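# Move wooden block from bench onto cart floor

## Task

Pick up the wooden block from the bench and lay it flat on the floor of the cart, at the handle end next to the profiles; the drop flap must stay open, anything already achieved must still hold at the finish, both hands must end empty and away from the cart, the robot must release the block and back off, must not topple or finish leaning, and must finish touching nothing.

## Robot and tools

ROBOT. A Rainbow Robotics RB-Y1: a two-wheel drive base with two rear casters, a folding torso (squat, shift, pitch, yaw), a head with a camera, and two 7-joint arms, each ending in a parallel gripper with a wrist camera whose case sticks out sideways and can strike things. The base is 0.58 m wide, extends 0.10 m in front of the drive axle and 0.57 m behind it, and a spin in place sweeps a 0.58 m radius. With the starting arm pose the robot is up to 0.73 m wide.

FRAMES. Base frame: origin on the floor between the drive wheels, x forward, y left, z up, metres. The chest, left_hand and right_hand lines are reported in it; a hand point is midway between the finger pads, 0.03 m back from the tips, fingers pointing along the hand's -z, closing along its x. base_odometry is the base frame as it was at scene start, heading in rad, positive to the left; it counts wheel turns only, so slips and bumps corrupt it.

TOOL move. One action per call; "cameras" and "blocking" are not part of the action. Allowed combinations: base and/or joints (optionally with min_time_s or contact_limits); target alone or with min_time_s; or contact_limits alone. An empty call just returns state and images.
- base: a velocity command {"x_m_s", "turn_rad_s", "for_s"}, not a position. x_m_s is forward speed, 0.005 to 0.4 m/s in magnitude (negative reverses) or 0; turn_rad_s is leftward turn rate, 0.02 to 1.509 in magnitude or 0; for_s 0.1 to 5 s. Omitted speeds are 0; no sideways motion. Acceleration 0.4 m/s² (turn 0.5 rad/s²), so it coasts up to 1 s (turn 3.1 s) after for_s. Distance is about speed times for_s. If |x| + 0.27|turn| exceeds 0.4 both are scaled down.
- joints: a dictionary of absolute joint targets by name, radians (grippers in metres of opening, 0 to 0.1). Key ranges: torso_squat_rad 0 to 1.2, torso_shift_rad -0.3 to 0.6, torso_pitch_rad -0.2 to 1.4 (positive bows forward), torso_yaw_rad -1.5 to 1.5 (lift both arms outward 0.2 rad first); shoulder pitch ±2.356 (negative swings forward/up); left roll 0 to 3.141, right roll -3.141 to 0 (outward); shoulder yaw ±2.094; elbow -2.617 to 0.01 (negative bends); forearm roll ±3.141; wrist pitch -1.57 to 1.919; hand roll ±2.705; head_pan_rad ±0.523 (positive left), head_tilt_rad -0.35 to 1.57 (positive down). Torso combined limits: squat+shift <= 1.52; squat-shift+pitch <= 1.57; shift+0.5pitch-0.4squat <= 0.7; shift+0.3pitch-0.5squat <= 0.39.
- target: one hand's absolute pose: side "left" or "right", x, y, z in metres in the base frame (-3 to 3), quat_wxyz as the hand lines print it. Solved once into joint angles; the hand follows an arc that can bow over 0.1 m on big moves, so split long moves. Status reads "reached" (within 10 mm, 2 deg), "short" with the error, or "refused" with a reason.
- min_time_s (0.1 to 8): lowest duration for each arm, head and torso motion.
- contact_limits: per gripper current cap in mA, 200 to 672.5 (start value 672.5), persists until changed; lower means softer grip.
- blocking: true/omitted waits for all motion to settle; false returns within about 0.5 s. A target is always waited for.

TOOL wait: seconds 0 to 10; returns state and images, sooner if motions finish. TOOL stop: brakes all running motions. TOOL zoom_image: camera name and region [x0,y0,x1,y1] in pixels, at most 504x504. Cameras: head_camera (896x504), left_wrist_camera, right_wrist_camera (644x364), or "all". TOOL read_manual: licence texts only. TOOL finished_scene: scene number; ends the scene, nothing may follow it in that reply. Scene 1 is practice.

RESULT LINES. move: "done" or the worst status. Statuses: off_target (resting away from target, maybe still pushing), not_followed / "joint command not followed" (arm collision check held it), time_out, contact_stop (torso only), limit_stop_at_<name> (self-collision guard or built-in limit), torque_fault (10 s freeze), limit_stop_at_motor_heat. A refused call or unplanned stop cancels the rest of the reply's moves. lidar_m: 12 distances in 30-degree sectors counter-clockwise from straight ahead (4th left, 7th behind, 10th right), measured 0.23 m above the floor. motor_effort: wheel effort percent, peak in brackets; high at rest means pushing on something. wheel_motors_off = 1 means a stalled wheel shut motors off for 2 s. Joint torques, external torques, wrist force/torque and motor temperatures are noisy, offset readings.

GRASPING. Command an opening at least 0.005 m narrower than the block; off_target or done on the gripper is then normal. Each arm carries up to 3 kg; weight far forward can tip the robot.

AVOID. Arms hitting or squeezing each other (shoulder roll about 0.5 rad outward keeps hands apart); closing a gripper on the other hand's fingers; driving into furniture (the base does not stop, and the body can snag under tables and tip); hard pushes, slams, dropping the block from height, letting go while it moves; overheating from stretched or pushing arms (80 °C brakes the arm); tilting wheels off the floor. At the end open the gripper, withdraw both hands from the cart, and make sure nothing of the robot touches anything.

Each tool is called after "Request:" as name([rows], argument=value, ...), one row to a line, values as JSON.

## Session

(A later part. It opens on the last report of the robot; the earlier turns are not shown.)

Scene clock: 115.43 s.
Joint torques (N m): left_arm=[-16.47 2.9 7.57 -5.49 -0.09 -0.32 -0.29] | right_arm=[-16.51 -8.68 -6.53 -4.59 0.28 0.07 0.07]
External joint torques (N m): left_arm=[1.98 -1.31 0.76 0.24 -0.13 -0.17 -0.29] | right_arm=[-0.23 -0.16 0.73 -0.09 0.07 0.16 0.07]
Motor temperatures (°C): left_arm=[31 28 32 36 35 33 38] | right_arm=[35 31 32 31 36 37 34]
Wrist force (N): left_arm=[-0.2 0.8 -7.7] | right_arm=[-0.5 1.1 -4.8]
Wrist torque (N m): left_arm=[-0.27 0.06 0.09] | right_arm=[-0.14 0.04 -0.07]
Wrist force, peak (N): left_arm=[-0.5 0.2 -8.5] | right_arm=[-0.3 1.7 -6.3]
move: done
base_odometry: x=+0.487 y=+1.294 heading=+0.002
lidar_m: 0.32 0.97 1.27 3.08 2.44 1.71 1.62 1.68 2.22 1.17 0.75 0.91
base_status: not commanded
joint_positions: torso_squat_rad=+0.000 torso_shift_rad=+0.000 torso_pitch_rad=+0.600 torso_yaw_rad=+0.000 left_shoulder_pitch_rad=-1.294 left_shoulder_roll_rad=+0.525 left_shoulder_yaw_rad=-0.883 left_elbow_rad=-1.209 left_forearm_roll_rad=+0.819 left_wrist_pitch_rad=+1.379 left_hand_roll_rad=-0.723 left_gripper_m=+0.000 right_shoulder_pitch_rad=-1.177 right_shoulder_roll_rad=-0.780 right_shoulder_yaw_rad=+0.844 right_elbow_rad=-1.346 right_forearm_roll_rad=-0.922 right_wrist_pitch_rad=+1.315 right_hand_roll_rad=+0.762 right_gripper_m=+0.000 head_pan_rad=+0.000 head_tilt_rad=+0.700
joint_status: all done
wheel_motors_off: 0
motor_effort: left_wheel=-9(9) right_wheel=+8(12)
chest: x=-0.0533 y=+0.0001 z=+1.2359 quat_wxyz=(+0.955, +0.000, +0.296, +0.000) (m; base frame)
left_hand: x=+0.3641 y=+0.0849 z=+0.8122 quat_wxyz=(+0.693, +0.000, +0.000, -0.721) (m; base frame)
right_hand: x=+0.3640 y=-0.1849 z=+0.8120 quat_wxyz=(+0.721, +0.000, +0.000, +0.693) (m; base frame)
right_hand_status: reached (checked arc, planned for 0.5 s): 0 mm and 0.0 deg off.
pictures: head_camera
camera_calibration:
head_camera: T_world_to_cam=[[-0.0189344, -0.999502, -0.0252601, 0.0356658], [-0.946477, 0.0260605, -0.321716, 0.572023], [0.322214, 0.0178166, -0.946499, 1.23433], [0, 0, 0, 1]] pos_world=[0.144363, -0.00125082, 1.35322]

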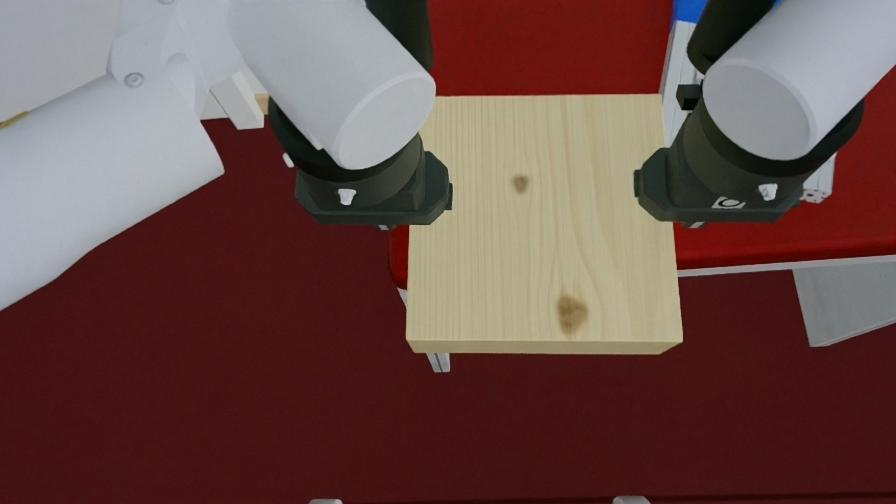

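Request:
move(target={"side":"left","x":0.364,"y":0.072,"z":0.812,"quat_wxyz":[0.6929,0,0,-0.7211]}, cameras=[])

Request:
move(target={"side":"right","x":0.364,"y":-0.168,"z":0.812,"quat_wxyz":[0.7211,0,0,0.6929]}, cameras=[])

Request:
move(target={"side":"left","x":0.364,"y":0.067,"z":0.812,"quat_wxyz":[0.6929,0,0,-0.7211]}, cameras=[])

Request:
move(target={"side":"right","x":0.364,"y":-0.163,"z":0.812,"quat_wxyz":[0.7211,0,0,0.6929]}, cameras=[])

Request:
move(target={"side":"left","x":0.364,"y":0.063,"z":0.812,"quat_wxyz":[0.6929,0,0,-0.7211]}, cameras=[])

Request:
move(target={"side":"right","x":0.364,"y":-0.159,"z":0.812,"quat_wxyz":[0.7211,0,0,0.6929]})

Scene clock: 118.73 s.
Joint torques (N m): left_arm=[-17.02 1.82 6.9 -5.58 0.14 -0.78 -0.01] | right_arm=[-16.62 -8.72 -6.75 -4.62 0.26 0.01 0.05]
External joint torques (N m): left_arm=[1.63 -1.92 0.23 0.2 0.1 -0.63 -0.01] | right_arm=[-0.34 -0.2 0.5 -0.13 0.04 0.1 0.05]
Motor temperatures (°C): left_arm=[31 28 32 36 35 33 38] | right_arm=[35 31 32 31 36 37 34]
Wrist force (N): left_arm=[-2.0 0.1 -7.2] | right_arm=[-0.5 1.3 -5.0]
Wrist torque (N m): left_arm=[-0.19 0.19 0.07] | right_arm=[-0.15 0.05 -0.08]
Wrist force, peak (N): left_arm=[0.4 0.8 -8.4] | right_arm=[-0.4 1.1 -5.8]
move: done
base_odometry: x=+0.487 y=+1.294 heading=+0.002
lidar_m: 0.33 0.97 1.24 3.09 2.42 1.70 1.61 1.68 2.19 1.18 0.76 0.90
base_status: not commanded
joint_positions: torso_squat_rad=+0.000 torso_shift_rad=+0.000 torso_pitch_rad=+0.600 torso_yaw_rad=+0.000 left_shoulder_pitch_rad=-1.312 left_shoulder_roll_rad=+0.491 left_shoulder_yaw_rad=-0.890 left_elbow_rad=-1.182 left_forearm_roll_rad=+0.811 left_wrist_pitch_rad=+1.381 left_hand_roll_rad=-0.711 left_gripper_m=+0.000 right_shoulder_pitch_rad=-1.177 right_shoulder_roll_rad=-0.780 right_shoulder_yaw_rad=+0.844 right_elbow_rad=-1.346 right_forearm_roll_rad=-0.922 right_wrist_pitch_rad=+1.315 right_hand_roll_rad=+0.762 right_gripper_m=+0.000 head_pan_rad=+0.000 head_tilt_rad=+0.700
joint_status: all done
wheel_motors_off: 0
motor_effort: left_wheel=-8(9) right_wheel=+9(9)
chest: x=-0.0533 y=+0.0001 z=+1.2359 quat_wxyz=(+0.955, +0.000, +0.296, +0.000) (m; base frame)
left_hand: x=+0.3638 y=+0.0723 z=+0.8124 quat_wxyz=(+0.693, +0.000, +0.000, -0.721) (m; base frame)
left_hand_status: reached (checked arc, planned for 0.2 s): 1 mm and 0.1 deg off.
right_hand: x=+0.3640 y=-0.1849 z=+0.8120 quat_wxyz=(+0.721, +0.000, +0.000, +0.693) (m; base frame)
pictures: none
No camera images: "cameras" was empty.

Scene clock: 119.50 s.
Joint torques (N m): left_arm=[-17.77 -2.29 7.22 -8.16 1.52 -2.25 0.03] | right_arm=[-20.39 -1.3 -6.32 -8.33 -1.62 -2.66 -0.24]
External joint torques (N m): left_arm=[0.88 -6.05 0.55 -2.38 1.48 -2.11 0.03] | right_arm=[-3.83 6.61 0.84 -3.71 -1.84 -2.58 -0.24]
Motor temperatures (°C): left_arm=[31 28 32 36 35 33 38] | right_arm=[35 31 32 31 36 37 34]
Wrist force (N): left_arm=[-10.1 0.7 -5.1] | right_arm=[-13.6 2.6 -2.5]
Wrist torque (N m): left_arm=[-0.17 0.32 0.18] | right_arm=[-0.06 0.18 0.03]
Wrist force, peak (N): left_arm=[-11.5 1.4 -8.1] | right_arm=[-19.1 3.6 -1.2]
move: done
base_odometry: x=+0.487 y=+1.294 heading=+0.002
lidar_m: 0.32 0.96 1.26 3.08 2.45 1.71 1.61 1.68 2.21 1.17 0.76 0.91
base_status: not commanded
joint_positions: torso_squat_rad=+0.000 torso_shift_rad=+0.000 torso_pitch_rad=+0.600 torso_yaw_rad=+0.000 left_shoulder_pitch_rad=-1.312 left_shoulder_roll_rad=+0.492 left_shoulder_yaw_rad=-0.890 left_elbow_rad=-1.182 left_forearm_roll_rad=+0.811 left_wrist_pitch_rad=+1.381 left_hand_roll_rad=-0.711 left_gripper_m=+0.000 right_shoulder_pitch_rad=-1.195 right_shoulder_roll_rad=-0.745 right_shoulder_yaw_rad=+0.856 right_elbow_rad=-1.337 right_forearm_roll_rad=-0.905 right_wrist_pitch_rad=+1.329 right_hand_roll_rad=+0.734 right_gripper_m=+0.000 head_pan_rad=+0.000 head_tilt_rad=+0.700
joint_status: all done
wheel_motors_off: 0
motor_effort: left_wheel=-9(9) right_wheel=+9(12)
chest: x=-0.0533 y=+0.0001 z=+1.2359 quat_wxyz=(+0.955, +0.000, +0.296, +0.000) (m; base frame)
left_hand: x=+0.3640 y=+0.0732 z=+0.8123 quat_wxyz=(+0.693, +0.001, +0.000, -0.721) (m; base frame)
right_hand: x=+0.3637 y=-0.1697 z=+0.8121 quat_wxyz=(+0.721, -0.001, +0.001, +0.693) (m; base frame)
right_hand_status: reached (checked arc, planned for 0.2 s): 2 mm and 0.1 deg off.
pictures: none
No camera images: "cameras" was empty.

Scene clock: 120.03 s.
Joint torques (N m): left_arm=[-19.23 -10.87 7.64 -11.95 3.55 -5.8 0.12] | right_arm=[-20.38 1.66 -7 -10.69 -2.5 -3.53 -0.2]
External joint torques (N m): left_arm=[-0.47 -14.49 1.05 -6.18 3.51 -5.67 0.12] | right_arm=[-3.81 9.59 0.16 -6.08 -2.72 -3.45 -0.2]
Motor temperatures (°C): left_arm=[31 28 32 36 35 33 38] | right_arm=[35 31 32 31 36 37 34]
Wrist force (N): left_arm=[-26.2 -1.8 1.9] | right_arm=[-19.1 2.2 -4.4]
Wrist torque (N m): left_arm=[-0.25 0.60 0.23] | right_arm=[-0.11 0.29 0.09]
Wrist force, peak (N): left_arm=[-32.8 -3.2 3.1] | right_arm=[-21.6 2.0 -4.3]
move: done
base_odometry: x=+0.487 y=+1.294 heading=+0.002
lidar_m: 0.32 0.97 1.25 3.09 2.44 1.72 1.61 1.67 2.21 1.17 0.75 0.91
base_status: not commanded
joint_positions: torso_squat_rad=+0.000 torso_shift_rad=+0.000 torso_pitch_rad=+0.600 torso_yaw_rad=+0.000 left_shoulder_pitch_rad=-1.320 left_shoulder_roll_rad=+0.479 left_shoulder_yaw_rad=-0.892 left_elbow_rad=-1.164 left_forearm_roll_rad=+0.807 left_wrist_pitch_rad=+1.381 left_hand_roll_rad=-0.709 left_gripper_m=+0.000 right_shoulder_pitch_rad=-1.195 right_shoulder_roll_rad=-0.746 right_shoulder_yaw_rad=+0.856 right_elbow_rad=-1.337 right_forearm_roll_rad=-0.905 right_wrist_pitch_rad=+1.329 right_hand_roll_rad=+0.734 right_gripper_m=+0.000 head_pan_rad=+0.000 head_tilt_rad=+0.700
joint_status: all done
wheel_motors_off: 0
motor_effort: left_wheel=-6(9) right_wheel=+8(11)
chest: x=-0.0534 y=+0.0001 z=+1.2359 quat_wxyz=(+0.955, +0.000, +0.295, +0.000) (m; base frame)
left_hand: x=+0.3646 y=+0.0701 z=+0.8119 quat_wxyz=(+0.694, +0.002, +0.002, -0.720) (m; base frame)
left_hand_status: reached (checked arc, planned for 0.2 s): 3 mm and 0.3 deg off.
right_hand: x=+0.3638 y=-0.1703 z=+0.8122 quat_wxyz=(+0.722, -0.001, +0.001, +0.692) (m; base frame)
pictures: none
No camera images: "cameras" was empty.

Scene clock: 120.57 s.
Joint torques (N m): left_arm=[-19.83 -12.9 8.21 -13.52 4.41 -6.22 0.04] | right_arm=[-23.54 12.54 -7.77 -15.18 -5 -7.71 -0.23]
External joint torques (N m): left_arm=[-1.06 -16.53 1.62 -7.76 4.38 -6.08 0.04] | right_arm=[-6.87 20.32 -0.66 -10.56 -5.23 -7.64 -0.23]
Motor temperatures (°C): left_arm=[31 28 32 36 35 33 38] | right_arm=[35 31 32 31 36 37 34]
Wrist force (N): left_arm=[-27.9 -1.0 -0.5] | right_arm=[-37.9 6.0 5.6]
Wrist torque (N m): left_arm=[-0.23 0.73 0.25] | right_arm=[0.02 0.43 0.26]
Wrist force, peak (N): left_arm=[-31.5 -1.5 -1.2] | right_arm=[-43.9 6.6 7.4]
move: done
base_odometry: x=+0.487 y=+1.294 heading=+0.002
lidar_m: 0.32 0.97 1.26 3.07 2.44 1.71 1.61 1.68 2.20 1.18 0.75 0.90
base_status: not commanded
joint_positions: torso_squat_rad=+0.000 torso_shift_rad=+0.000 torso_pitch_rad=+0.599 torso_yaw_rad=+0.000 left_shoulder_pitch_rad=-1.320 left_shoulder_roll_rad=+0.479 left_shoulder_yaw_rad=-0.892 left_elbow_rad=-1.163 left_forearm_roll_rad=+0.807 left_wrist_pitch_rad=+1.381 left_hand_roll_rad=-0.709 left_gripper_m=+0.000 right_shoulder_pitch_rad=-1.201 right_shoulder_roll_rad=-0.735 right_shoulder_yaw_rad=+0.859 right_elbow_rad=-1.327 right_forearm_roll_rad=-0.899 right_wrist_pitch_rad=+1.334 right_hand_roll_rad=+0.727 right_gripper_m=+0.000 head_pan_rad=+0.000 head_tilt_rad=+0.700
joint_status: all done
wheel_motors_off: 0
motor_effort: left_wheel=-8(9) right_wheel=+13(13)
chest: x=-0.0536 y=+0.0001 z=+1.2360 quat_wxyz=(+0.955, +0.000, +0.295, +0.000) (m; base frame)
left_hand: x=+0.3646 y=+0.0704 z=+0.8119 quat_wxyz=(+0.694, +0.002, +0.002, -0.720) (m; base frame)
right_hand: x=+0.3640 y=-0.1678 z=+0.8116 quat_wxyz=(+0.723, -0.003, +0.003, +0.691) (m; base frame)
right_hand_status: reached (checked arc, planned for 0.1 s): 5 mm and 0.5 deg off.
pictures: none
No camera images: "cameras" was empty.

Scene clock: 121.10 s.
Joint torques (N m): left_arm=[-21.06 -20.85 8.64 -16.75 5.82 -10.06 0] | right_arm=[-24.1 14.03 -7.86 -16.85 -5.57 -8.02 -0.27]
External joint torques (N m): left_arm=[-2.22 -24.38 2.11 -10.99 5.79 -9.93 0] | right_arm=[-7.43 21.82 -0.75 -12.23 -5.8 -7.95 -0.26]
Motor temperatures (°C): left_arm=[31 28 32 37 35 33 38] | right_arm=[35 31 32 31 36 37 34]
Wrist force (N): left_arm=[-45.3 -6.9 8.3] | right_arm=[-38.8 4.8 1.9]
Wrist torque (N m): left_arm=[-0.19 0.92 0.29] | right_arm=[-0.03 0.49 0.24]
Wrist force, peak (N): left_arm=[-50.1 -7.0 8.6] | right_arm=[-40.5 5.1 3.8]
move: done
base_odometry: x=+0.487 y=+1.294 heading=+0.002
lidar_m: 0.33 0.97 1.26 3.07 2.43 1.72 1.61 1.67 2.21 1.17 0.74 0.91
base_status: not commanded
joint_positions: torso_squat_rad=+0.000 torso_shift_rad=+0.000 torso_pitch_rad=+0.599 torso_yaw_rad=+0.000 left_shoulder_pitch_rad=-1.326 left_shoulder_roll_rad=+0.469 left_shoulder_yaw_rad=-0.894 left_elbow_rad=-1.149 left_forearm_roll_rad=+0.805 left_wrist_pitch_rad=+1.381 left_hand_roll_rad=-0.707 left_gripper_m=+0.000 right_shoulder_pitch_rad=-1.201 right_shoulder_roll_rad=-0.736 right_shoulder_yaw_rad=+0.860 right_elbow_rad=-1.327 right_forearm_roll_rad=-0.899 right_wrist_pitch_rad=+1.334 right_hand_roll_rad=+0.727 right_gripper_m=+0.000 head_pan_rad=+0.000 head_tilt_rad=+0.700
joint_status: all done
wheel_motors_off: 0
motor_effort: left_wheel=-6(8) right_wheel=+12(14)
chest: x=-0.0538 y=+0.0001 z=+1.2360 quat_wxyz=(+0.955, +0.000, +0.295, +0.000) (m; base frame)
left_hand: x=+0.3649 y=+0.0682 z=+0.8115 quat_wxyz=(+0.695, +0.003, +0.003, -0.719) (m; base frame)
left_hand_status: reached (checked arc, planned for 0.1 s): 5 mm and 0.6 deg off.
right_hand: x=+0.3640 y=-0.1680 z=+0.8118 quat_wxyz=(+0.723, -0.003, +0.003, +0.691) (m; base frame)
pictures: none
No camera images: "cameras" was empty.

Scene clock: 121.63 s.
Joint torques (N m): left_arm=[-21.78 -22.47 9.08 -17.73 6.41 -10.35 0.05] | right_arm=[-26.48 22.72 -7.98 -20.28 -7.33 -11.18 -0.51]
External joint torques (N m): left_arm=[-2.93 -26.02 2.55 -11.98 6.38 -10.22 0.05] | right_arm=[-9.74 30.4 -0.91 -15.65 -7.55 -11.11 -0.51]
Motor temperatures (°C): left_arm=[31 28 32 37 35 34 38] | right_arm=[35 31 32 31 36 37 34]
Wrist force (N): left_arm=[-46.5 -5.0 5.4] | right_arm=[-54.7 7.8 10.4]
Wrist torque (N m): left_arm=[-0.23 0.95 0.31] | right_arm=[0.09 0.59 0.43]
Wrist force, peak (N): left_arm=[-48.9 -4.8 5.3] | right_arm=[-59.3 7.3 11.4]
move: done
base_odometry: x=+0.487 y=+1.294 heading=+0.002
lidar_m: 0.32 0.97 1.25 3.09 2.44 1.71 1.61 1.67 2.20 1.17 0.72 0.91
base_status: not commanded
joint_positions: torso_squat_rad=+0.000 torso_shift_rad=+0.000 torso_pitch_rad=+0.599 torso_yaw_rad=+0.000 left_shoulder_pitch_rad=-1.326 left_shoulder_roll_rad=+0.469 left_shoulder_yaw_rad=-0.894 left_elbow_rad=-1.149 left_forearm_roll_rad=+0.805 left_wrist_pitch_rad=+1.381 left_hand_roll_rad=-0.707 left_gripper_m=+0.000 right_shoulder_pitch_rad=-1.206 right_shoulder_roll_rad=-0.727 right_shoulder_yaw_rad=+0.862 right_elbow_rad=-1.319 right_forearm_roll_rad=-0.895 right_wrist_pitch_rad=+1.337 right_hand_roll_rad=+0.723 right_gripper_m=-0.001 head_pan_rad=+0.000 head_tilt_rad=+0.700
joint_status: all done
wheel_motors_off: 0
motor_effort: left_wheel=-6(7) right_wheel=+14(15)
chest: x=-0.0539 y=+0.0001 z=+1.2361 quat_wxyz=(+0.955, +0.000, +0.295, +0.000) (m; base frame)
left_hand: x=+0.3649 y=+0.0685 z=+0.8115 quat_wxyz=(+0.695, +0.003, +0.003, -0.719) (m; base frame)
right_hand: x=+0.3641 y=-0.1660 z=+0.8113 quat_wxyz=(+0.723, -0.004, +0.005, +0.690) (m; base frame)
right_hand_status: reached (checked arc, planned for 0.1 s): 7 mm and 0.8 deg off.
pictures: head_camera, left_wrist_camera, right_wrist_camera
camera_calibration:
head_camera: T_world_to_cam=[[-0.0189378, -0.999503, -0.025188, 0.0355656], [-0.94613, 0.0260597, -0.322736, 0.572817], [0.323232, 0.0177192, -0.946154, 1.23432], [0, 0, 0, 1]] pos_world=[0.143662, -0.00125058, 1.35362]
left_wrist_camera: T_world_to_cam=[[-0.00733993, -0.999803, -0.0184161, 0.0855104], [-0.888502, -0.00192939, 0.458869, -0.0189557], [-0.458814, 0.0197308, -0.888313, 0.959439], [0, 0, 0, 1]] pos_world=[0.42399, 0.0665265, 0.862555]
right_wrist_camera: T_world_to_cam=[[-0.0177617, -0.999743, -0.0141047, -0.149236], [-0.861363, 0.00813721, 0.507925, -0.0700333], [-0.507679, 0.0211709, -0.861286, 0.959378], [0, 0, 0, 1]] pos_world=[0.424082, -0.168939, 0.859766]

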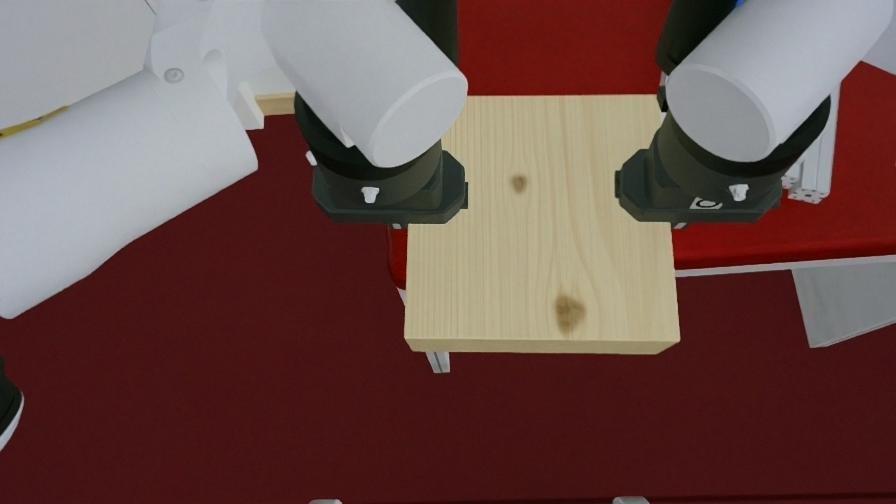

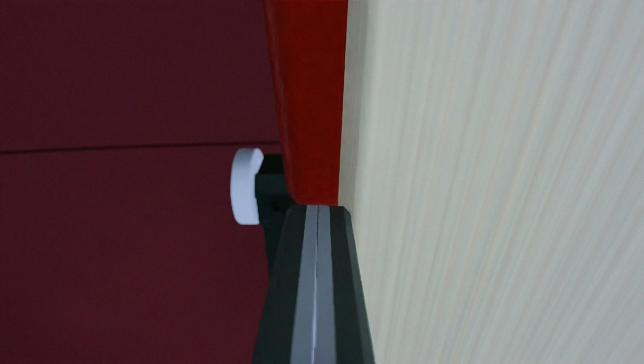

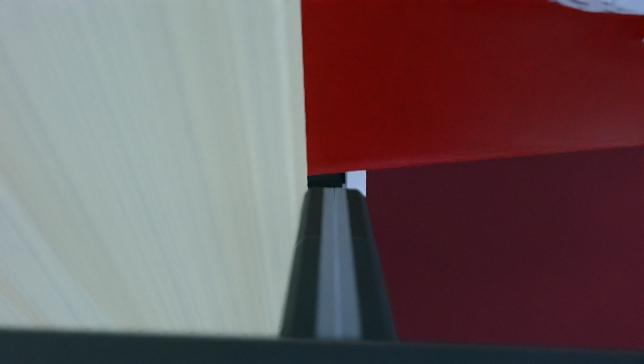

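Request:
move(joints={"torso_pitch_rad":0.54}, min_time_s=2)

Scene clock: 126.77 s.
Joint torques (N m): left_arm=[-26.96 -21.92 12.16 -21.15 7.4 -9.61 0.03] | right_arm=[-30.27 19.2 -11.09 -21.1 -7.27 -8.67 -0.2]
External joint torques (N m): left_arm=[-7.29 -25.93 5.3 -15.57 7.46 -9.41 0.03] | right_arm=[-12.64 27.09 -3.68 -16.61 -7.58 -8.52 -0.2]
Motor temperatures (°C): left_arm=[31 29 32 37 35 34 38] | right_arm=[35 31 32 32 37 38 34]
Wrist force (N): left_arm=[-44.8 1.7 -16.9] | right_arm=[-43.7 2.4 -15.5]
Wrist torque (N m): left_arm=[-0.32 1.08 0.29] | right_arm=[-0.22 0.78 0.30]
Wrist force, peak (N): left_arm=[-45.5 1.9 -17.6] | right_arm=[-55.4 8.0 10.0]
move: done
base_odometry: x=+0.487 y=+1.294 heading=+0.002
lidar_m: 0.32 0.96 1.26 3.08 2.43 1.70 1.62 1.67 2.20 1.18 0.76 0.91
base_status: not commanded
joint_positions: torso_squat_rad=+0.000 torso_shift_rad=+0.000 torso_pitch_rad=+0.541 torso_yaw_rad=+0.000 left_shoulder_pitch_rad=-1.324 left_shoulder_roll_rad=+0.469 left_shoulder_yaw_rad=-0.895 left_elbow_rad=-1.148 left_forearm_roll_rad=+0.804 left_wrist_pitch_rad=+1.381 left_hand_roll_rad=-0.707 left_gripper_m=+0.000 right_shoulder_pitch_rad=-1.205 right_shoulder_roll_rad=-0.726 right_shoulder_yaw_rad=+0.863 right_elbow_rad=-1.319 right_forearm_roll_rad=-0.895 right_wrist_pitch_rad=+1.336 right_hand_roll_rad=+0.723 right_gripper_m=+0.000 head_pan_rad=+0.000 head_tilt_rad=+0.700
joint_status: all done
wheel_motors_off: 0
motor_effort: left_wheel=-8(8) right_wheel=+12(16)
chest: x=-0.0686 y=+0.0001 z=+1.2458 quat_wxyz=(+0.964, +0.000, +0.267, +0.000) (m; base frame)
left_hand: x=+0.3737 y=+0.0691 z=+0.8456 quat_wxyz=(+0.695, +0.024, -0.016, -0.719) (m; base frame)
right_hand: x=+0.3729 y=-0.1656 z=+0.8455 quat_wxyz=(+0.723, -0.023, -0.016, +0.690) (m; base frame)
pictures: head_camera, left_wrist_camera, right_wrist_camera
camera_calibration:
head_camera: T_world_to_cam=[[-0.0174405, -0.999503, -0.0262488, 0.0369558], [-0.925739, 0.026061, -0.377265, 0.631364], [0.377762, 0.0177198, -0.925733, 1.22653], [0, 0, 0, 1]] pos_world=[0.121785, -0.00125057, 1.3746]
left_wrist_camera: T_world_to_cam=[[-0.00565446, -0.999782, -0.0200796, 0.087612], [-0.913223, -0.00301831, 0.40745, 0.0260713], [-0.407422, 0.0206411, -0.913007, 0.99534], [0, 0, 0, 1]] pos_world=[0.429828, 0.0671267, 0.899889]
right_wrist_camera: T_world_to_cam=[[-0.0163873, -0.999744, -0.0155922, -0.147556], [-0.889051, 0.00743378, 0.457747, -0.0272675], [-0.457514, 0.0213635, -0.888946, 0.997969], [0, 0, 0, 1]] pos_world=[0.429924, -0.168636, 0.897321]

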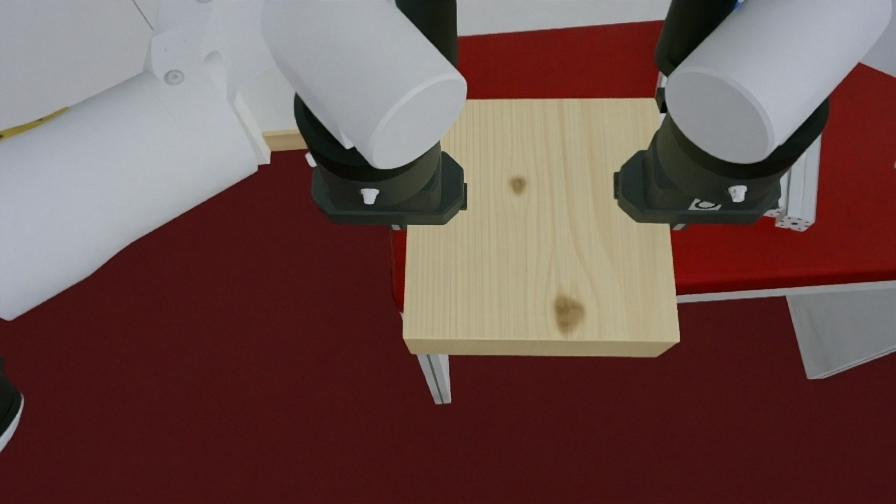

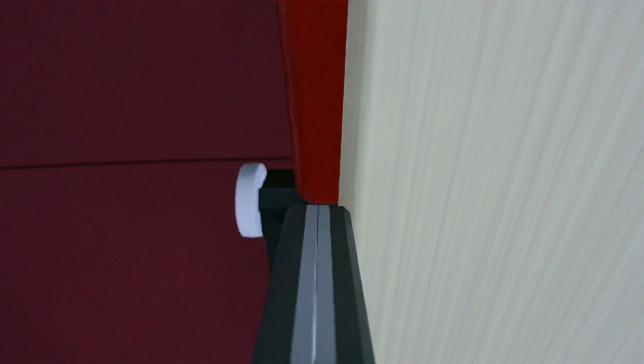

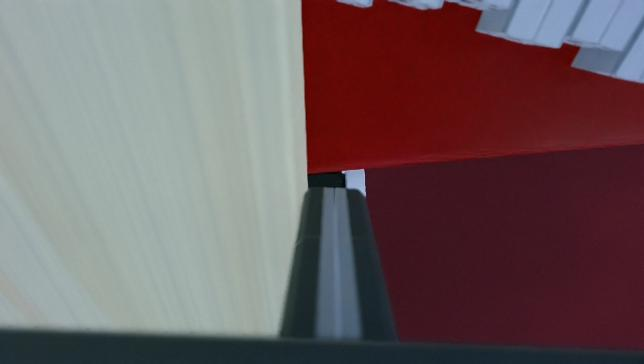

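Request:
move(base={"x_m_s":-0.3,"for_s":2.1333}, cameras=[])

Request:
move(base={"turn_rad_s":-0.6,"for_s":2.6}, cameras=["head_camera"])

Request:
move(base={"x_m_s":0.35,"for_s":4.3667}, cameras=[])

Request:
move(base={"turn_rad_s":0.6,"for_s":2.6}, cameras=["head_camera"])

Scene clock: 140.13 s.
Joint torques (N m): left_arm=[-28.35 -22.17 12.68 -21.44 7.46 -9.27 0.05] | right_arm=[-31.62 18.12 -11.51 -21.51 -7.2 -8.4 -0.3]
External joint torques (N m): left_arm=[-8.68 -26.18 5.82 -15.87 7.52 -9.07 0.05] | right_arm=[-13.99 26 -4.11 -17.01 -7.51 -8.25 -0.3]
Motor temperatures (°C): left_arm=[32 29 32 38 36 35 38] | right_arm=[36 31 32 33 37 39 34]
Wrist force (N): left_arm=[-43.7 1.7 -16.5] | right_arm=[-44.0 1.5 -15.9]
Wrist torque (N m): left_arm=[-0.34 1.17 0.22] | right_arm=[-0.18 0.64 0.28]
Wrist force, peak (N): left_arm=[-45.5 0.7 -17.6] | right_arm=[-44.6 2.5 -15.8]
move: done
base_odometry: x=-0.154 y=+1.292 heading=+0.001
lidar_m: 0.97 1.58 2.08 4.33 1.47 1.04 0.98 1.01 1.35 3.21 1.39 1.20
base_status: done (sent for 2.13 of 2.13 s)
joint_positions: torso_squat_rad=+0.000 torso_shift_rad=+0.000 torso_pitch_rad=+0.541 torso_yaw_rad=+0.000 left_shoulder_pitch_rad=-1.324 left_shoulder_roll_rad=+0.469 left_shoulder_yaw_rad=-0.895 left_elbow_rad=-1.148 left_forearm_roll_rad=+0.804 left_wrist_pitch_rad=+1.381 left_hand_roll_rad=-0.707 left_gripper_m=+0.000 right_shoulder_pitch_rad=-1.205 right_shoulder_roll_rad=-0.726 right_shoulder_yaw_rad=+0.863 right_elbow_rad=-1.319 right_forearm_roll_rad=-0.895 right_wrist_pitch_rad=+1.336 right_hand_roll_rad=+0.723 right_gripper_m=+0.000 head_pan_rad=+0.000 head_tilt_rad=+0.700
joint_status: not commanded
wheel_motors_off: 0
motor_effort: left_wheel=-12(27) right_wheel=+11(45)
chest: x=-0.0686 y=+0.0001 z=+1.2458 quat_wxyz=(+0.964, +0.000, +0.267, +0.000) (m; base frame)
left_hand: x=+0.3737 y=+0.0693 z=+0.8455 quat_wxyz=(+0.695, +0.024, -0.016, -0.718) (m; base frame)
right_hand: x=+0.3728 y=-0.1656 z=+0.8454 quat_wxyz=(+0.723, -0.023, -0.016, +0.690) (m; base frame)
pictures: none
No camera images: "cameras" was empty.

Scene clock: 144.27 s.
Joint torques (N m): left_arm=[-28.17 -22.35 12.95 -21.4 7.35 -9.29 -0.01] | right_arm=[-31.2 18.25 -11.53 -21.54 -7.07 -8.56 -0.37]
External joint torques (N m): left_arm=[-8.51 -26.36 6.08 -15.82 7.41 -9.09 -0.02] | right_arm=[-13.57 26.13 -4.13 -17.04 -7.37 -8.42 -0.36]
Motor temperatures (°C): left_arm=[32 29 32 38 36 35 38] | right_arm=[36 31 32 33 37 39 34]
Wrist force (N): left_arm=[-44.3 0.9 -16.9] | right_arm=[-43.3 2.1 -15.3]
Wrist torque (N m): left_arm=[-0.24 1.09 0.24] | right_arm=[-0.18 0.75 0.32]
Wrist force, peak (N): left_arm=[-45.2 1.5 -17.4] | right_arm=[-44.7 2.5 -16.2]
move: done
base_odometry: x=-0.154 y=+1.292 heading=-1.558
lidar_m: 3.19 1.39 1.20 0.95 1.59 2.12 4.32 1.49 1.05 0.98 0.99 1.34
base_status: done (sent for 2.6 of 2.6 s)
joint_positions: torso_squat_rad=+0.000 torso_shift_rad=+0.000 torso_pitch_rad=+0.541 torso_yaw_rad=+0.000 left_shoulder_pitch_rad=-1.324 left_shoulder_roll_rad=+0.469 left_shoulder_yaw_rad=-0.895 left_elbow_rad=-1.148 left_forearm_roll_rad=+0.804 left_wrist_pitch_rad=+1.381 left_hand_roll_rad=-0.707 left_gripper_m=+0.000 right_shoulder_pitch_rad=-1.205 right_shoulder_roll_rad=-0.726 right_shoulder_yaw_rad=+0.863 right_elbow_rad=-1.319 right_forearm_roll_rad=-0.895 right_wrist_pitch_rad=+1.336 right_hand_roll_rad=+0.723 right_gripper_m=+0.000 head_pan_rad=+0.000 head_tilt_rad=+0.700
joint_status: not commanded
wheel_motors_off: 0
motor_effort: left_wheel=+16(46) right_wheel=+1(44)
chest: x=-0.0685 y=+0.0001 z=+1.2458 quat_wxyz=(+0.964, +0.000, +0.267, +0.000) (m; base frame)
left_hand: x=+0.3737 y=+0.0693 z=+0.8455 quat_wxyz=(+0.695, +0.024, -0.016, -0.718) (m; base frame)
right_hand: x=+0.3728 y=-0.1655 z=+0.8454 quat_wxyz=(+0.723, -0.023, -0.016, +0.690) (m; base frame)
pictures: head_camera
camera_calibration:
head_camera: T_world_to_cam=[[-0.0174012, -0.999502, -0.0263407, 0.0370797], [-0.92574, 0.0260593, -0.377263, 0.631399], [0.377761, 0.0178198, -0.925732, 1.22662], [0, 0, 0, 1]] pos_world=[0.121785, -0.00125083, 1.3747]

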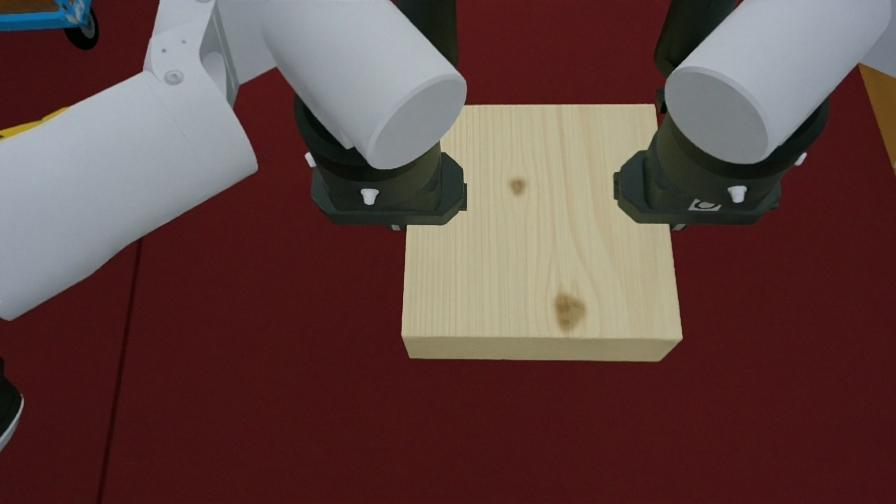

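Scene clock: 149.80 s.
Joint torques (N m): left_arm=[-28.08 -22.46 12.67 -21.45 7.48 -9.2 -0.04] | right_arm=[-31.62 17.83 -11.67 -21.54 -7.12 -8.23 -0.27]
External joint torques (N m): left_arm=[-8.42 -26.48 5.8 -15.88 7.54 -9.01 -0.04] | right_arm=[-14 25.71 -4.27 -17.04 -7.42 -8.08 -0.27]
Motor temperatures (°C): left_arm=[32 29 32 39 36 35 38] | right_arm=[36 31 32 34 38 39 34]
Wrist force (N): left_arm=[-44.6 1.7 -16.6] | right_arm=[-43.9 2.0 -14.8]
Wrist torque (N m): left_arm=[-0.31 1.05 0.20] | right_arm=[-0.18 0.68 0.29]
Wrist force, peak (N): left_arm=[-45.0 1.0 -17.9] | right_arm=[-44.3 2.5 -16.3]
move: done
base_odometry: x=-0.135 y=-0.236 heading=-1.558
lidar_m: 2.93 2.51 0.88 0.83 0.86 1.86 4.47 1.37 0.97 0.90 0.91 1.22
base_status: done (sent for 4.37 of 4.37 s)
joint_positions: torso_squat_rad=+0.000 torso_shift_rad=+0.000 torso_pitch_rad=+0.541 torso_yaw_rad=+0.000 left_shoulder_pitch_rad=-1.324 left_shoulder_roll_rad=+0.469 left_shoulder_yaw_rad=-0.895 left_elbow_rad=-1.148 left_forearm_roll_rad=+0.804 left_wrist_pitch_rad=+1.381 left_hand_roll_rad=-0.707 left_gripper_m=+0.000 right_shoulder_pitch_rad=-1.205 right_shoulder_roll_rad=-0.726 right_shoulder_yaw_rad=+0.863 right_elbow_rad=-1.319 right_forearm_roll_rad=-0.895 right_wrist_pitch_rad=+1.336 right_hand_roll_rad=+0.723 right_gripper_m=+0.000 head_pan_rad=+0.000 head_tilt_rad=+0.700
joint_status: not commanded
wheel_motors_off: 0
motor_effort: left_wheel=-1(46) right_wheel=+1(38)
chest: x=-0.0685 y=+0.0001 z=+1.2458 quat_wxyz=(+0.964, +0.000, +0.267, +0.000) (m; base frame)
left_hand: x=+0.3738 y=+0.0693 z=+0.8454 quat_wxyz=(+0.695, +0.024, -0.016, -0.718) (m; base frame)
right_hand: x=+0.3728 y=-0.1655 z=+0.8453 quat_wxyz=(+0.723, -0.023, -0.016, +0.690) (m; base frame)
pictures: none
No camera images: "cameras" was empty.

Scene clock: 153.93 s.
Joint torques (N m): left_arm=[-27.88 -22.06 12.96 -21.58 7.5 -9.25 0.03] | right_arm=[-31.82 18.06 -11.67 -21.58 -7.13 -8.37 -0.4]
External joint torques (N m): left_arm=[-8.22 -26.08 6.09 -16.01 7.56 -9.06 0.03] | right_arm=[-14.2 25.94 -4.26 -17.08 -7.43 -8.23 -0.4]
Motor temperatures (°C): left_arm=[32 29 32 39 36 36 38] | right_arm=[36 31 32 34 38 39 34]
Wrist force (N): left_arm=[-44.3 0.8 -17.3] | right_arm=[-43.6 2.2 -16.0]
Wrist torque (N m): left_arm=[-0.23 1.13 0.25] | right_arm=[-0.19 0.69 0.28]
Wrist force, peak (N): left_arm=[-45.2 1.3 -17.3] | right_arm=[-44.4 2.2 -16.4]
move: done
base_odometry: x=-0.135 y=-0.236 heading=+0.001
lidar_m: 0.83 0.86 1.85 4.40 1.36 0.94 0.90 0.93 1.21 2.96 2.51 0.88
base_status: done (sent for 2.6 of 2.6 s)
joint_positions: torso_squat_rad=+0.000 torso_shift_rad=+0.000 torso_pitch_rad=+0.541 torso_yaw_rad=+0.000 left_shoulder_pitch_rad=-1.324 left_shoulder_roll_rad=+0.469 left_shoulder_yaw_rad=-0.895 left_elbow_rad=-1.148 left_forearm_roll_rad=+0.804 left_wrist_pitch_rad=+1.381 left_hand_roll_rad=-0.707 left_gripper_m=+0.000 right_shoulder_pitch_rad=-1.205 right_shoulder_roll_rad=-0.726 right_shoulder_yaw_rad=+0.863 right_elbow_rad=-1.319 right_forearm_roll_rad=-0.895 right_wrist_pitch_rad=+1.336 right_hand_roll_rad=+0.723 right_gripper_m=+0.000 head_pan_rad=+0.000 head_tilt_rad=+0.700
joint_status: not commanded
wheel_motors_off: 0
motor_effort: left_wheel=-1(39) right_wheel=+16(35)
chest: x=-0.0685 y=+0.0001 z=+1.2458 quat_wxyz=(+0.964, +0.000, +0.267, +0.000) (m; base frame)
left_hand: x=+0.3737 y=+0.0693 z=+0.8454 quat_wxyz=(+0.695, +0.024, -0.016, -0.718) (m; base frame)
right_hand: x=+0.3727 y=-0.1655 z=+0.8453 quat_wxyz=(+0.723, -0.023, -0.016, +0.690) (m; base frame)
pictures: head_camera
camera_calibration:
head_camera: T_world_to_cam=[[-0.0174079, -0.999502, -0.0263376, 0.0370754], [-0.925788, 0.026062, -0.377143, 0.631295], [0.377641, 0.0178178, -0.925781, 1.22658], [0, 0, 0, 1]] pos_world=[0.121885, -0.00125082, 1.37461]

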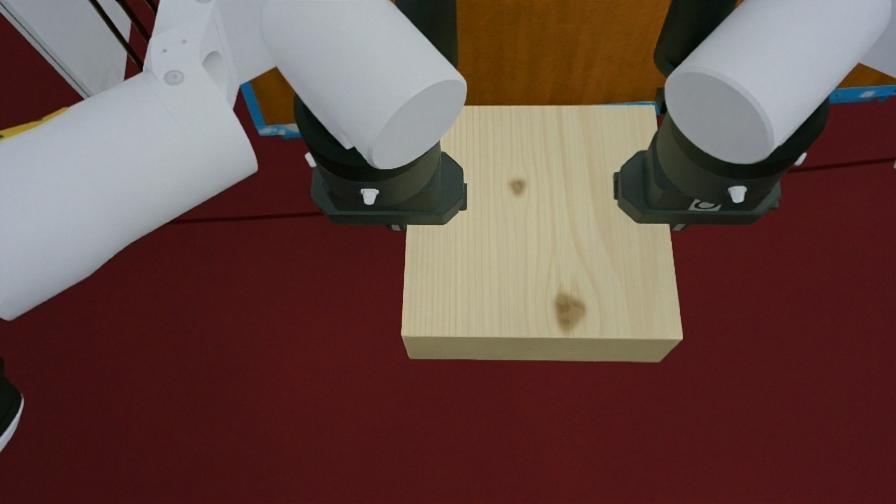

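Request:
move(base={"x_m_s":0.25,"for_s":1.6}, joints={"head_tilt_rad":0.45}, cameras=["head_camera"])

Request:
move(joints={"head_pan_rad":0.4,"head_tilt_rad":0.6})

Scene clock: 157.83 s.
Joint torques (N m): left_arm=[-27.64 -21.9 12.87 -21.47 7.48 -9.31 0.06] | right_arm=[-31.86 18.1 -11.81 -21.53 -7.11 -8.35 -0.31]
External joint torques (N m): left_arm=[-7.98 -25.91 6.01 -15.89 7.53 -9.11 0.06] | right_arm=[-14.24 25.97 -4.41 -17.03 -7.41 -8.21 -0.31]
Motor temperatures (°C): left_arm=[32 29 32 39 36 36 38] | right_arm=[37 31 33 34 38 39 34]
Wrist force (N): left_arm=[-44.6 1.6 -17.0] | right_arm=[-43.9 2.2 -15.5]
Wrist torque (N m): left_arm=[-0.33 1.08 0.26] | right_arm=[-0.23 0.68 0.28]
Wrist force, peak (N): left_arm=[-45.5 1.0 -17.4] | right_arm=[-44.6 2.6 -15.4]
move: done
base_odometry: x=+0.265 y=-0.235 heading=+0.001
lidar_m: 0.43 0.45 0.98 4.10 1.95 1.37 1.30 1.34 1.78 4.25 0.66 0.44
base_status: done (sent for 1.6 of 1.6 s)
joint_positions: torso_squat_rad=+0.000 torso_shift_rad=+0.000 torso_pitch_rad=+0.541 torso_yaw_rad=+0.000 left_shoulder_pitch_rad=-1.324 left_shoulder_roll_rad=+0.469 left_shoulder_yaw_rad=-0.895 left_elbow_rad=-1.148 left_forearm_roll_rad=+0.804 left_wrist_pitch_rad=+1.381 left_hand_roll_rad=-0.707 left_gripper_m=+0.000 right_shoulder_pitch_rad=-1.205 right_shoulder_roll_rad=-0.726 right_shoulder_yaw_rad=+0.863 right_elbow_rad=-1.319 right_forearm_roll_rad=-0.895 right_wrist_pitch_rad=+1.336 right_hand_roll_rad=+0.723 right_gripper_m=+0.000 head_pan_rad=+0.000 head_tilt_rad=+0.450
joint_status: all done
wheel_motors_off: 0
motor_effort: left_wheel=+4(35) right_wheel=-5(47)
chest: x=-0.0685 y=+0.0001 z=+1.2458 quat_wxyz=(+0.964, +0.000, +0.267, +0.000) (m; base frame)
left_hand: x=+0.3738 y=+0.0693 z=+0.8454 quat_wxyz=(+0.695, +0.024, -0.016, -0.718) (m; base frame)
right_hand: x=+0.3727 y=-0.1655 z=+0.8453 quat_wxyz=(+0.723, -0.023, -0.016, +0.690) (m; base frame)
pictures: head_camera
camera_calibration:
head_camera: T_world_to_cam=[[-0.0103513, -0.999502, -0.0298234, 0.0416002], [-0.803736, 0.0260602, -0.594416, 0.930264], [0.594897, 0.0178172, -0.803605, 1.04323], [0, 0, 0, 1]] pos_world=[0.127503, -0.00125082, 1.39255]

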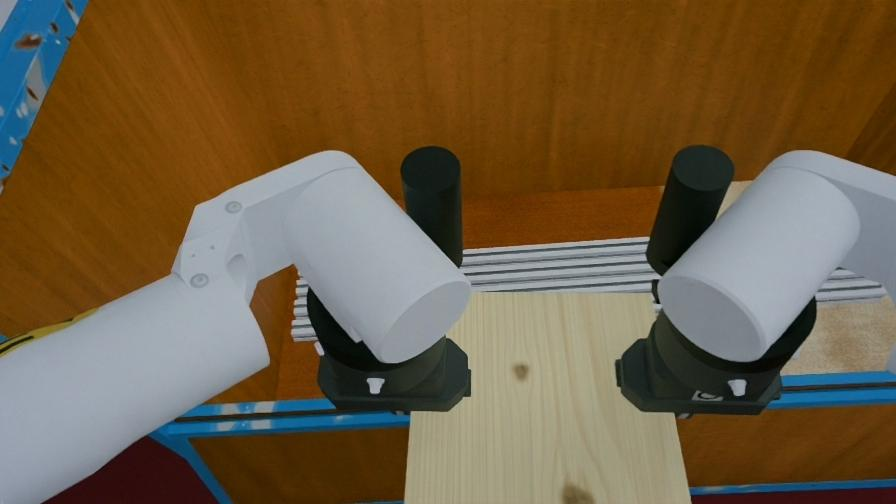

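Scene clock: 158.77 s.
Joint torques (N m): left_arm=[-28.13 -22.37 13.01 -21.55 7.54 -9.21 -0.04] | right_arm=[-31.74 18 -11.68 -21.65 -7.07 -8.29 -0.33]
External joint torques (N m): left_arm=[-8.47 -26.39 6.15 -15.97 7.6 -9.02 -0.04] | right_arm=[-14.12 25.88 -4.28 -17.15 -7.37 -8.14 -0.32]
Motor temperatures (°C): left_arm=[32 29 32 39 36 36 38] | right_arm=[37 31 33 34 38 39 34]
Wrist force (N): left_arm=[-43.9 1.6 -17.3] | right_arm=[-43.3 2.0 -16.2]
Wrist torque (N m): left_arm=[-0.29 1.18 0.26] | right_arm=[-0.18 0.75 0.26]
Wrist force, peak (N): left_arm=[-44.8 0.8 -17.5] | right_arm=[-43.8 2.1 -16.4]
move: done
base_odometry: x=+0.265 y=-0.235 heading=+0.001
lidar_m: 0.43 0.44 0.97 4.11 1.96 1.36 1.29 1.34 1.77 4.26 0.66 0.46
base_status: not commanded
joint_positions: torso_squat_rad=+0.000 torso_shift_rad=+0.000 torso_pitch_rad=+0.541 torso_yaw_rad=+0.000 left_shoulder_pitch_rad=-1.324 left_shoulder_roll_rad=+0.469 left_shoulder_yaw_rad=-0.895 left_elbow_rad=-1.148 left_forearm_roll_rad=+0.804 left_wrist_pitch_rad=+1.381 left_hand_roll_rad=-0.707 left_gripper_m=+0.000 right_shoulder_pitch_rad=-1.205 right_shoulder_roll_rad=-0.726 right_shoulder_yaw_rad=+0.863 right_elbow_rad=-1.319 right_forearm_roll_rad=-0.895 right_wrist_pitch_rad=+1.336 right_hand_roll_rad=+0.723 right_gripper_m=+0.000 head_pan_rad=+0.400 head_tilt_rad=+0.600
joint_status: all done
wheel_motors_off: 0
motor_effort: left_wheel=+4(5) right_wheel=-5(6)
chest: x=-0.0685 y=+0.0001 z=+1.2458 quat_wxyz=(+0.964, +0.000, +0.267, +0.000) (m; base frame)
left_hand: x=+0.3737 y=+0.0693 z=+0.8454 quat_wxyz=(+0.695, +0.024, -0.016, -0.718) (m; base frame)
right_hand: x=+0.3727 y=-0.1655 z=+0.8453 quat_wxyz=(+0.723, -0.023, -0.016, +0.690) (m; base frame)
pictures: head_camera, left_wrist_camera, right_wrist_camera
camera_calibration:
head_camera: T_world_to_cam=[[0.318892, -0.91989, -0.228276, 0.302998], [-0.857245, -0.177203, -0.483457, 0.777136], [0.404276, 0.349859, -0.84508, 1.11167], [0, 0, 0, 1]] pos_world=[0.120152, 0.0275077, 1.38433]
left_wrist_camera: T_world_to_cam=[[-0.00560246, -0.999775, -0.0204344, 0.0881065], [-0.913133, -0.00321502, 0.40765, 0.0259075], [-0.407624, 0.0209432, -0.91291, 0.995224], [0, 0, 0, 1]] pos_world=[0.429828, 0.0673269, 0.899789]
right_wrist_camera: T_world_to_cam=[[-0.0162632, -0.999744, -0.0157606, -0.147364], [-0.888809, 0.0072349, 0.45822, -0.0277833], [-0.457989, 0.0214603, -0.888699, 0.997652], [0, 0, 0, 1]] pos_world=[0.429823, -0.168535, 0.89702]

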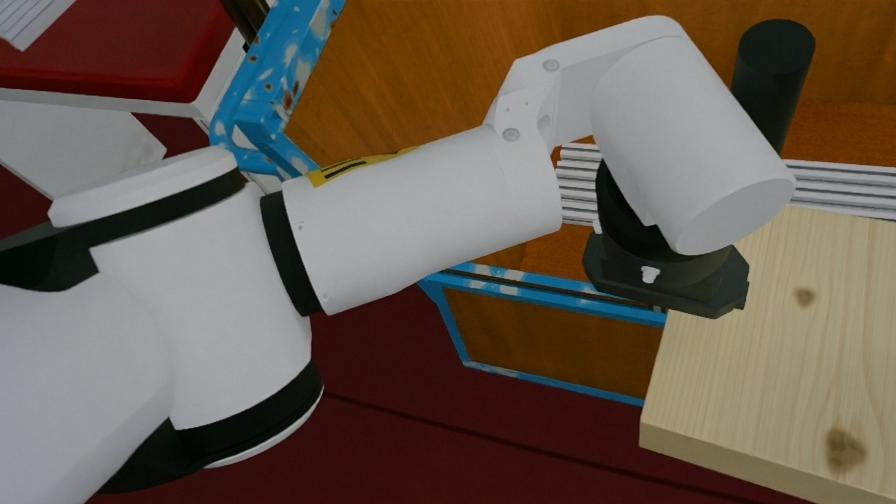

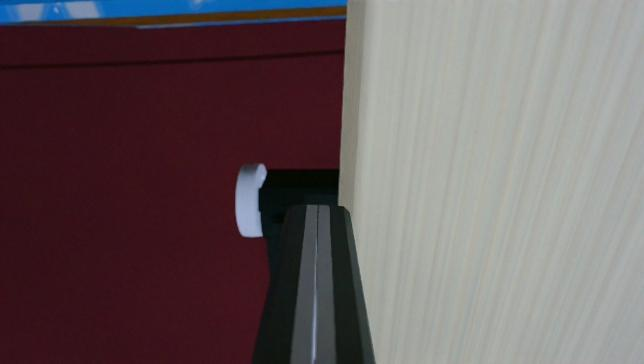

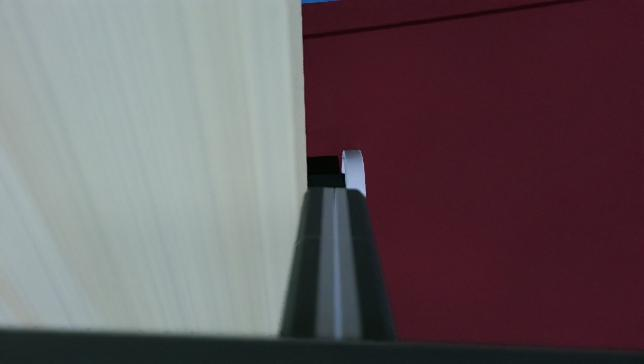

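Request:
move(base={"x_m_s":0.12,"for_s":1.5333}, joints={"head_pan_rad":0.0,"head_tilt_rad":0.55}, cameras=[])

Request:
move(joints={"torso_pitch_rad":0.6,"torso_shift_rad":0.09}, min_time_s=1.5)

Scene clock: 167.73 s.
Joint torques (N m): left_arm=[-28.05 -22.29 13.13 -21.55 7.51 -9.21 0.14] | right_arm=[-31.82 17.86 -11.86 -21.41 -7.06 -8.34 -0.39]
External joint torques (N m): left_arm=[-8.39 -26.3 6.27 -15.98 7.57 -9.02 0.14] | right_arm=[-14.19 25.73 -4.46 -16.91 -7.36 -8.2 -0.39]
Motor temperatures (°C): left_arm=[33 29 32 39 36 36 38] | right_arm=[37 31 33 35 38 40 34]
Wrist force (N): left_arm=[-44.0 1.2 -16.5] | right_arm=[-43.8 1.7 -15.6]
Wrist torque (N m): left_arm=[-0.23 1.09 0.21] | right_arm=[-0.16 0.71 0.31]
Wrist force, peak (N): left_arm=[-45.2 1.8 -17.9] | right_arm=[-44.4 1.9 -15.6]
move: done
base_odometry: x=+0.449 y=-0.235 heading=+0.002
lidar_m: 0.25 0.26 0.35 1.62 2.24 1.55 1.48 1.53 2.00 4.83 0.37 0.26
base_status: done (sent for 1.53 of 1.53 s)
joint_positions: torso_squat_rad=+0.000 torso_shift_rad=+0.000 torso_pitch_rad=+0.541 torso_yaw_rad=+0.000 left_shoulder_pitch_rad=-1.324 left_shoulder_roll_rad=+0.469 left_shoulder_yaw_rad=-0.895 left_elbow_rad=-1.148 left_forearm_roll_rad=+0.804 left_wrist_pitch_rad=+1.381 left_hand_roll_rad=-0.707 left_gripper_m=+0.000 right_shoulder_pitch_rad=-1.205 right_shoulder_roll_rad=-0.726 right_shoulder_yaw_rad=+0.863 right_elbow_rad=-1.319 right_forearm_roll_rad=-0.895 right_wrist_pitch_rad=+1.336 right_hand_roll_rad=+0.723 right_gripper_m=+0.000 head_pan_rad=+0.000 head_tilt_rad=+0.550
joint_status: all done
wheel_motors_off: 0
motor_effort: left_wheel=+4(29) right_wheel=-4(20)
chest: x=-0.0685 y=+0.0001 z=+1.2458 quat_wxyz=(+0.964, +0.000, +0.267, +0.000) (m; base frame)
left_hand: x=+0.3737 y=+0.0693 z=+0.8454 quat_wxyz=(+0.695, +0.024, -0.016, -0.718) (m; base frame)
right_hand: x=+0.3727 y=-0.1655 z=+0.8453 quat_wxyz=(+0.723, -0.023, -0.016, +0.690) (m; base frame)
pictures: none
No camera images: "cameras" was empty.

Scene clock: 169.53 s.
Joint torques (N m): left_arm=[-27.16 -22.35 12.76 -21.75 7.62 -9.06 -0.06] | right_arm=[-30.79 17.97 -11.32 -21.81 -7.26 -8.23 -0.26]
External joint torques (N m): left_arm=[-8.36 -25.88 6.25 -16 7.58 -8.94 -0.06] | right_arm=[-14.1 25.61 -4.27 -17.17 -7.48 -8.16 -0.26]
Motor temperatures (°C): left_arm=[33 29 32 39 36 36 38] | right_arm=[37 31 33 35 38 40 34]
Wrist force (N): left_arm=[-44.3 2.7 -17.3] | right_arm=[-43.5 1.6 -15.4]
Wrist torque (N m): left_arm=[-0.28 1.12 0.27] | right_arm=[-0.23 0.73 0.28]
Wrist force, peak (N): left_arm=[-44.9 1.7 -17.0] | right_arm=[-44.0 1.4 -16.0]
move: done
base_odometry: x=+0.449 y=-0.235 heading=+0.002
lidar_m: 0.24 0.26 0.35 1.61 2.22 1.57 1.47 1.53 2.03 4.84 0.39 0.27
base_status: not commanded
joint_positions: torso_squat_rad=+0.000 torso_shift_rad=+0.090 torso_pitch_rad=+0.601 torso_yaw_rad=+0.000 left_shoulder_pitch_rad=-1.324 left_shoulder_roll_rad=+0.469 left_shoulder_yaw_rad=-0.895 left_elbow_rad=-1.148 left_forearm_roll_rad=+0.804 left_wrist_pitch_rad=+1.381 left_hand_roll_rad=-0.707 left_gripper_m=+0.000 right_shoulder_pitch_rad=-1.205 right_shoulder_roll_rad=-0.726 right_shoulder_yaw_rad=+0.863 right_elbow_rad=-1.319 right_forearm_roll_rad=-0.895 right_wrist_pitch_rad=+1.336 right_hand_roll_rad=+0.723 right_gripper_m=+0.000 head_pan_rad=+0.000 head_tilt_rad=+0.550
joint_status: all done
wheel_motors_off: 0
motor_effort: left_wheel=+5(6) right_wheel=-5(7)
chest: x=+0.0101 y=+0.0001 z=+1.2329 quat_wxyz=(+0.955, +0.000, +0.296, +0.000) (m; base frame)
left_hand: x=+0.4275 y=+0.0693 z=+0.8067 quat_wxyz=(+0.695, +0.003, +0.005, -0.719) (m; base frame)
right_hand: x=+0.4264 y=-0.1655 z=+0.8066 quat_wxyz=(+0.723, -0.002, +0.006, +0.691) (m; base frame)
pictures: head_camera, left_wrist_camera, right_wrist_camera
camera_calibration:
head_camera: T_world_to_cam=[[-0.014927, -0.9995, -0.0278834, 0.0398515], [-0.888195, 0.026062, -0.458726, 0.812715], [0.459224, 0.0179185, -0.88814, 1.11068], [0, 0, 0, 1]] pos_world=[0.212392, -0.00125107, 1.36037]
left_wrist_camera: T_world_to_cam=[[-0.00681921, -0.999775, -0.0200613, 0.0878344], [-0.887009, -0.00321517, 0.461742, 0.0359406], [-0.461702, 0.0209433, -0.886788, 0.983769], [0, 0, 0, 1]] pos_world=[0.486687, 0.0673269, 0.857561]
right_wrist_camera: T_world_to_cam=[[-0.0171802, -0.999743, -0.014758, -0.147518], [-0.859668, 0.00723271, 0.510802, -0.0171067], [-0.510565, 0.0214627, -0.859571, 0.98677], [0, 0, 0, 1]] pos_world=[0.486569, -0.168535, 0.85476]

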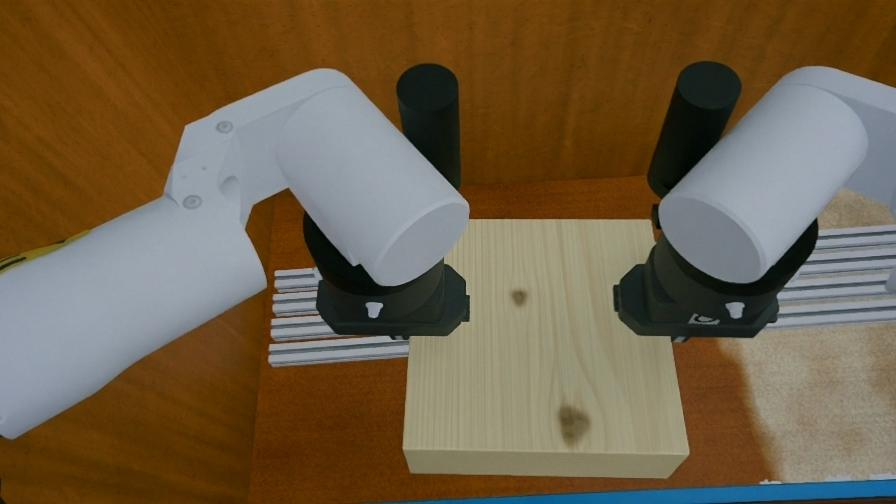

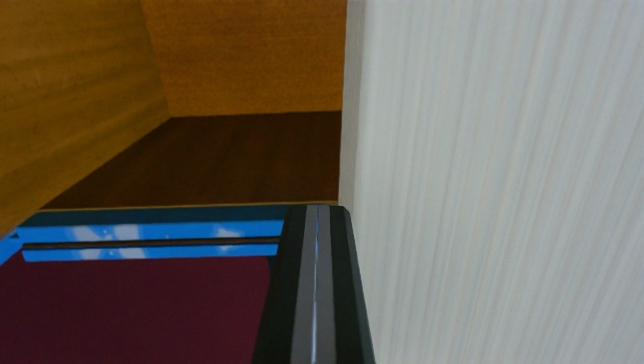

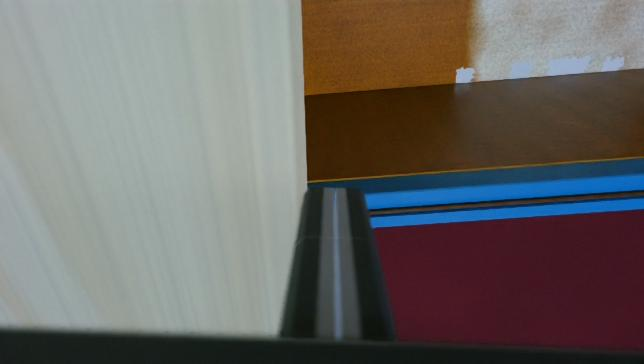

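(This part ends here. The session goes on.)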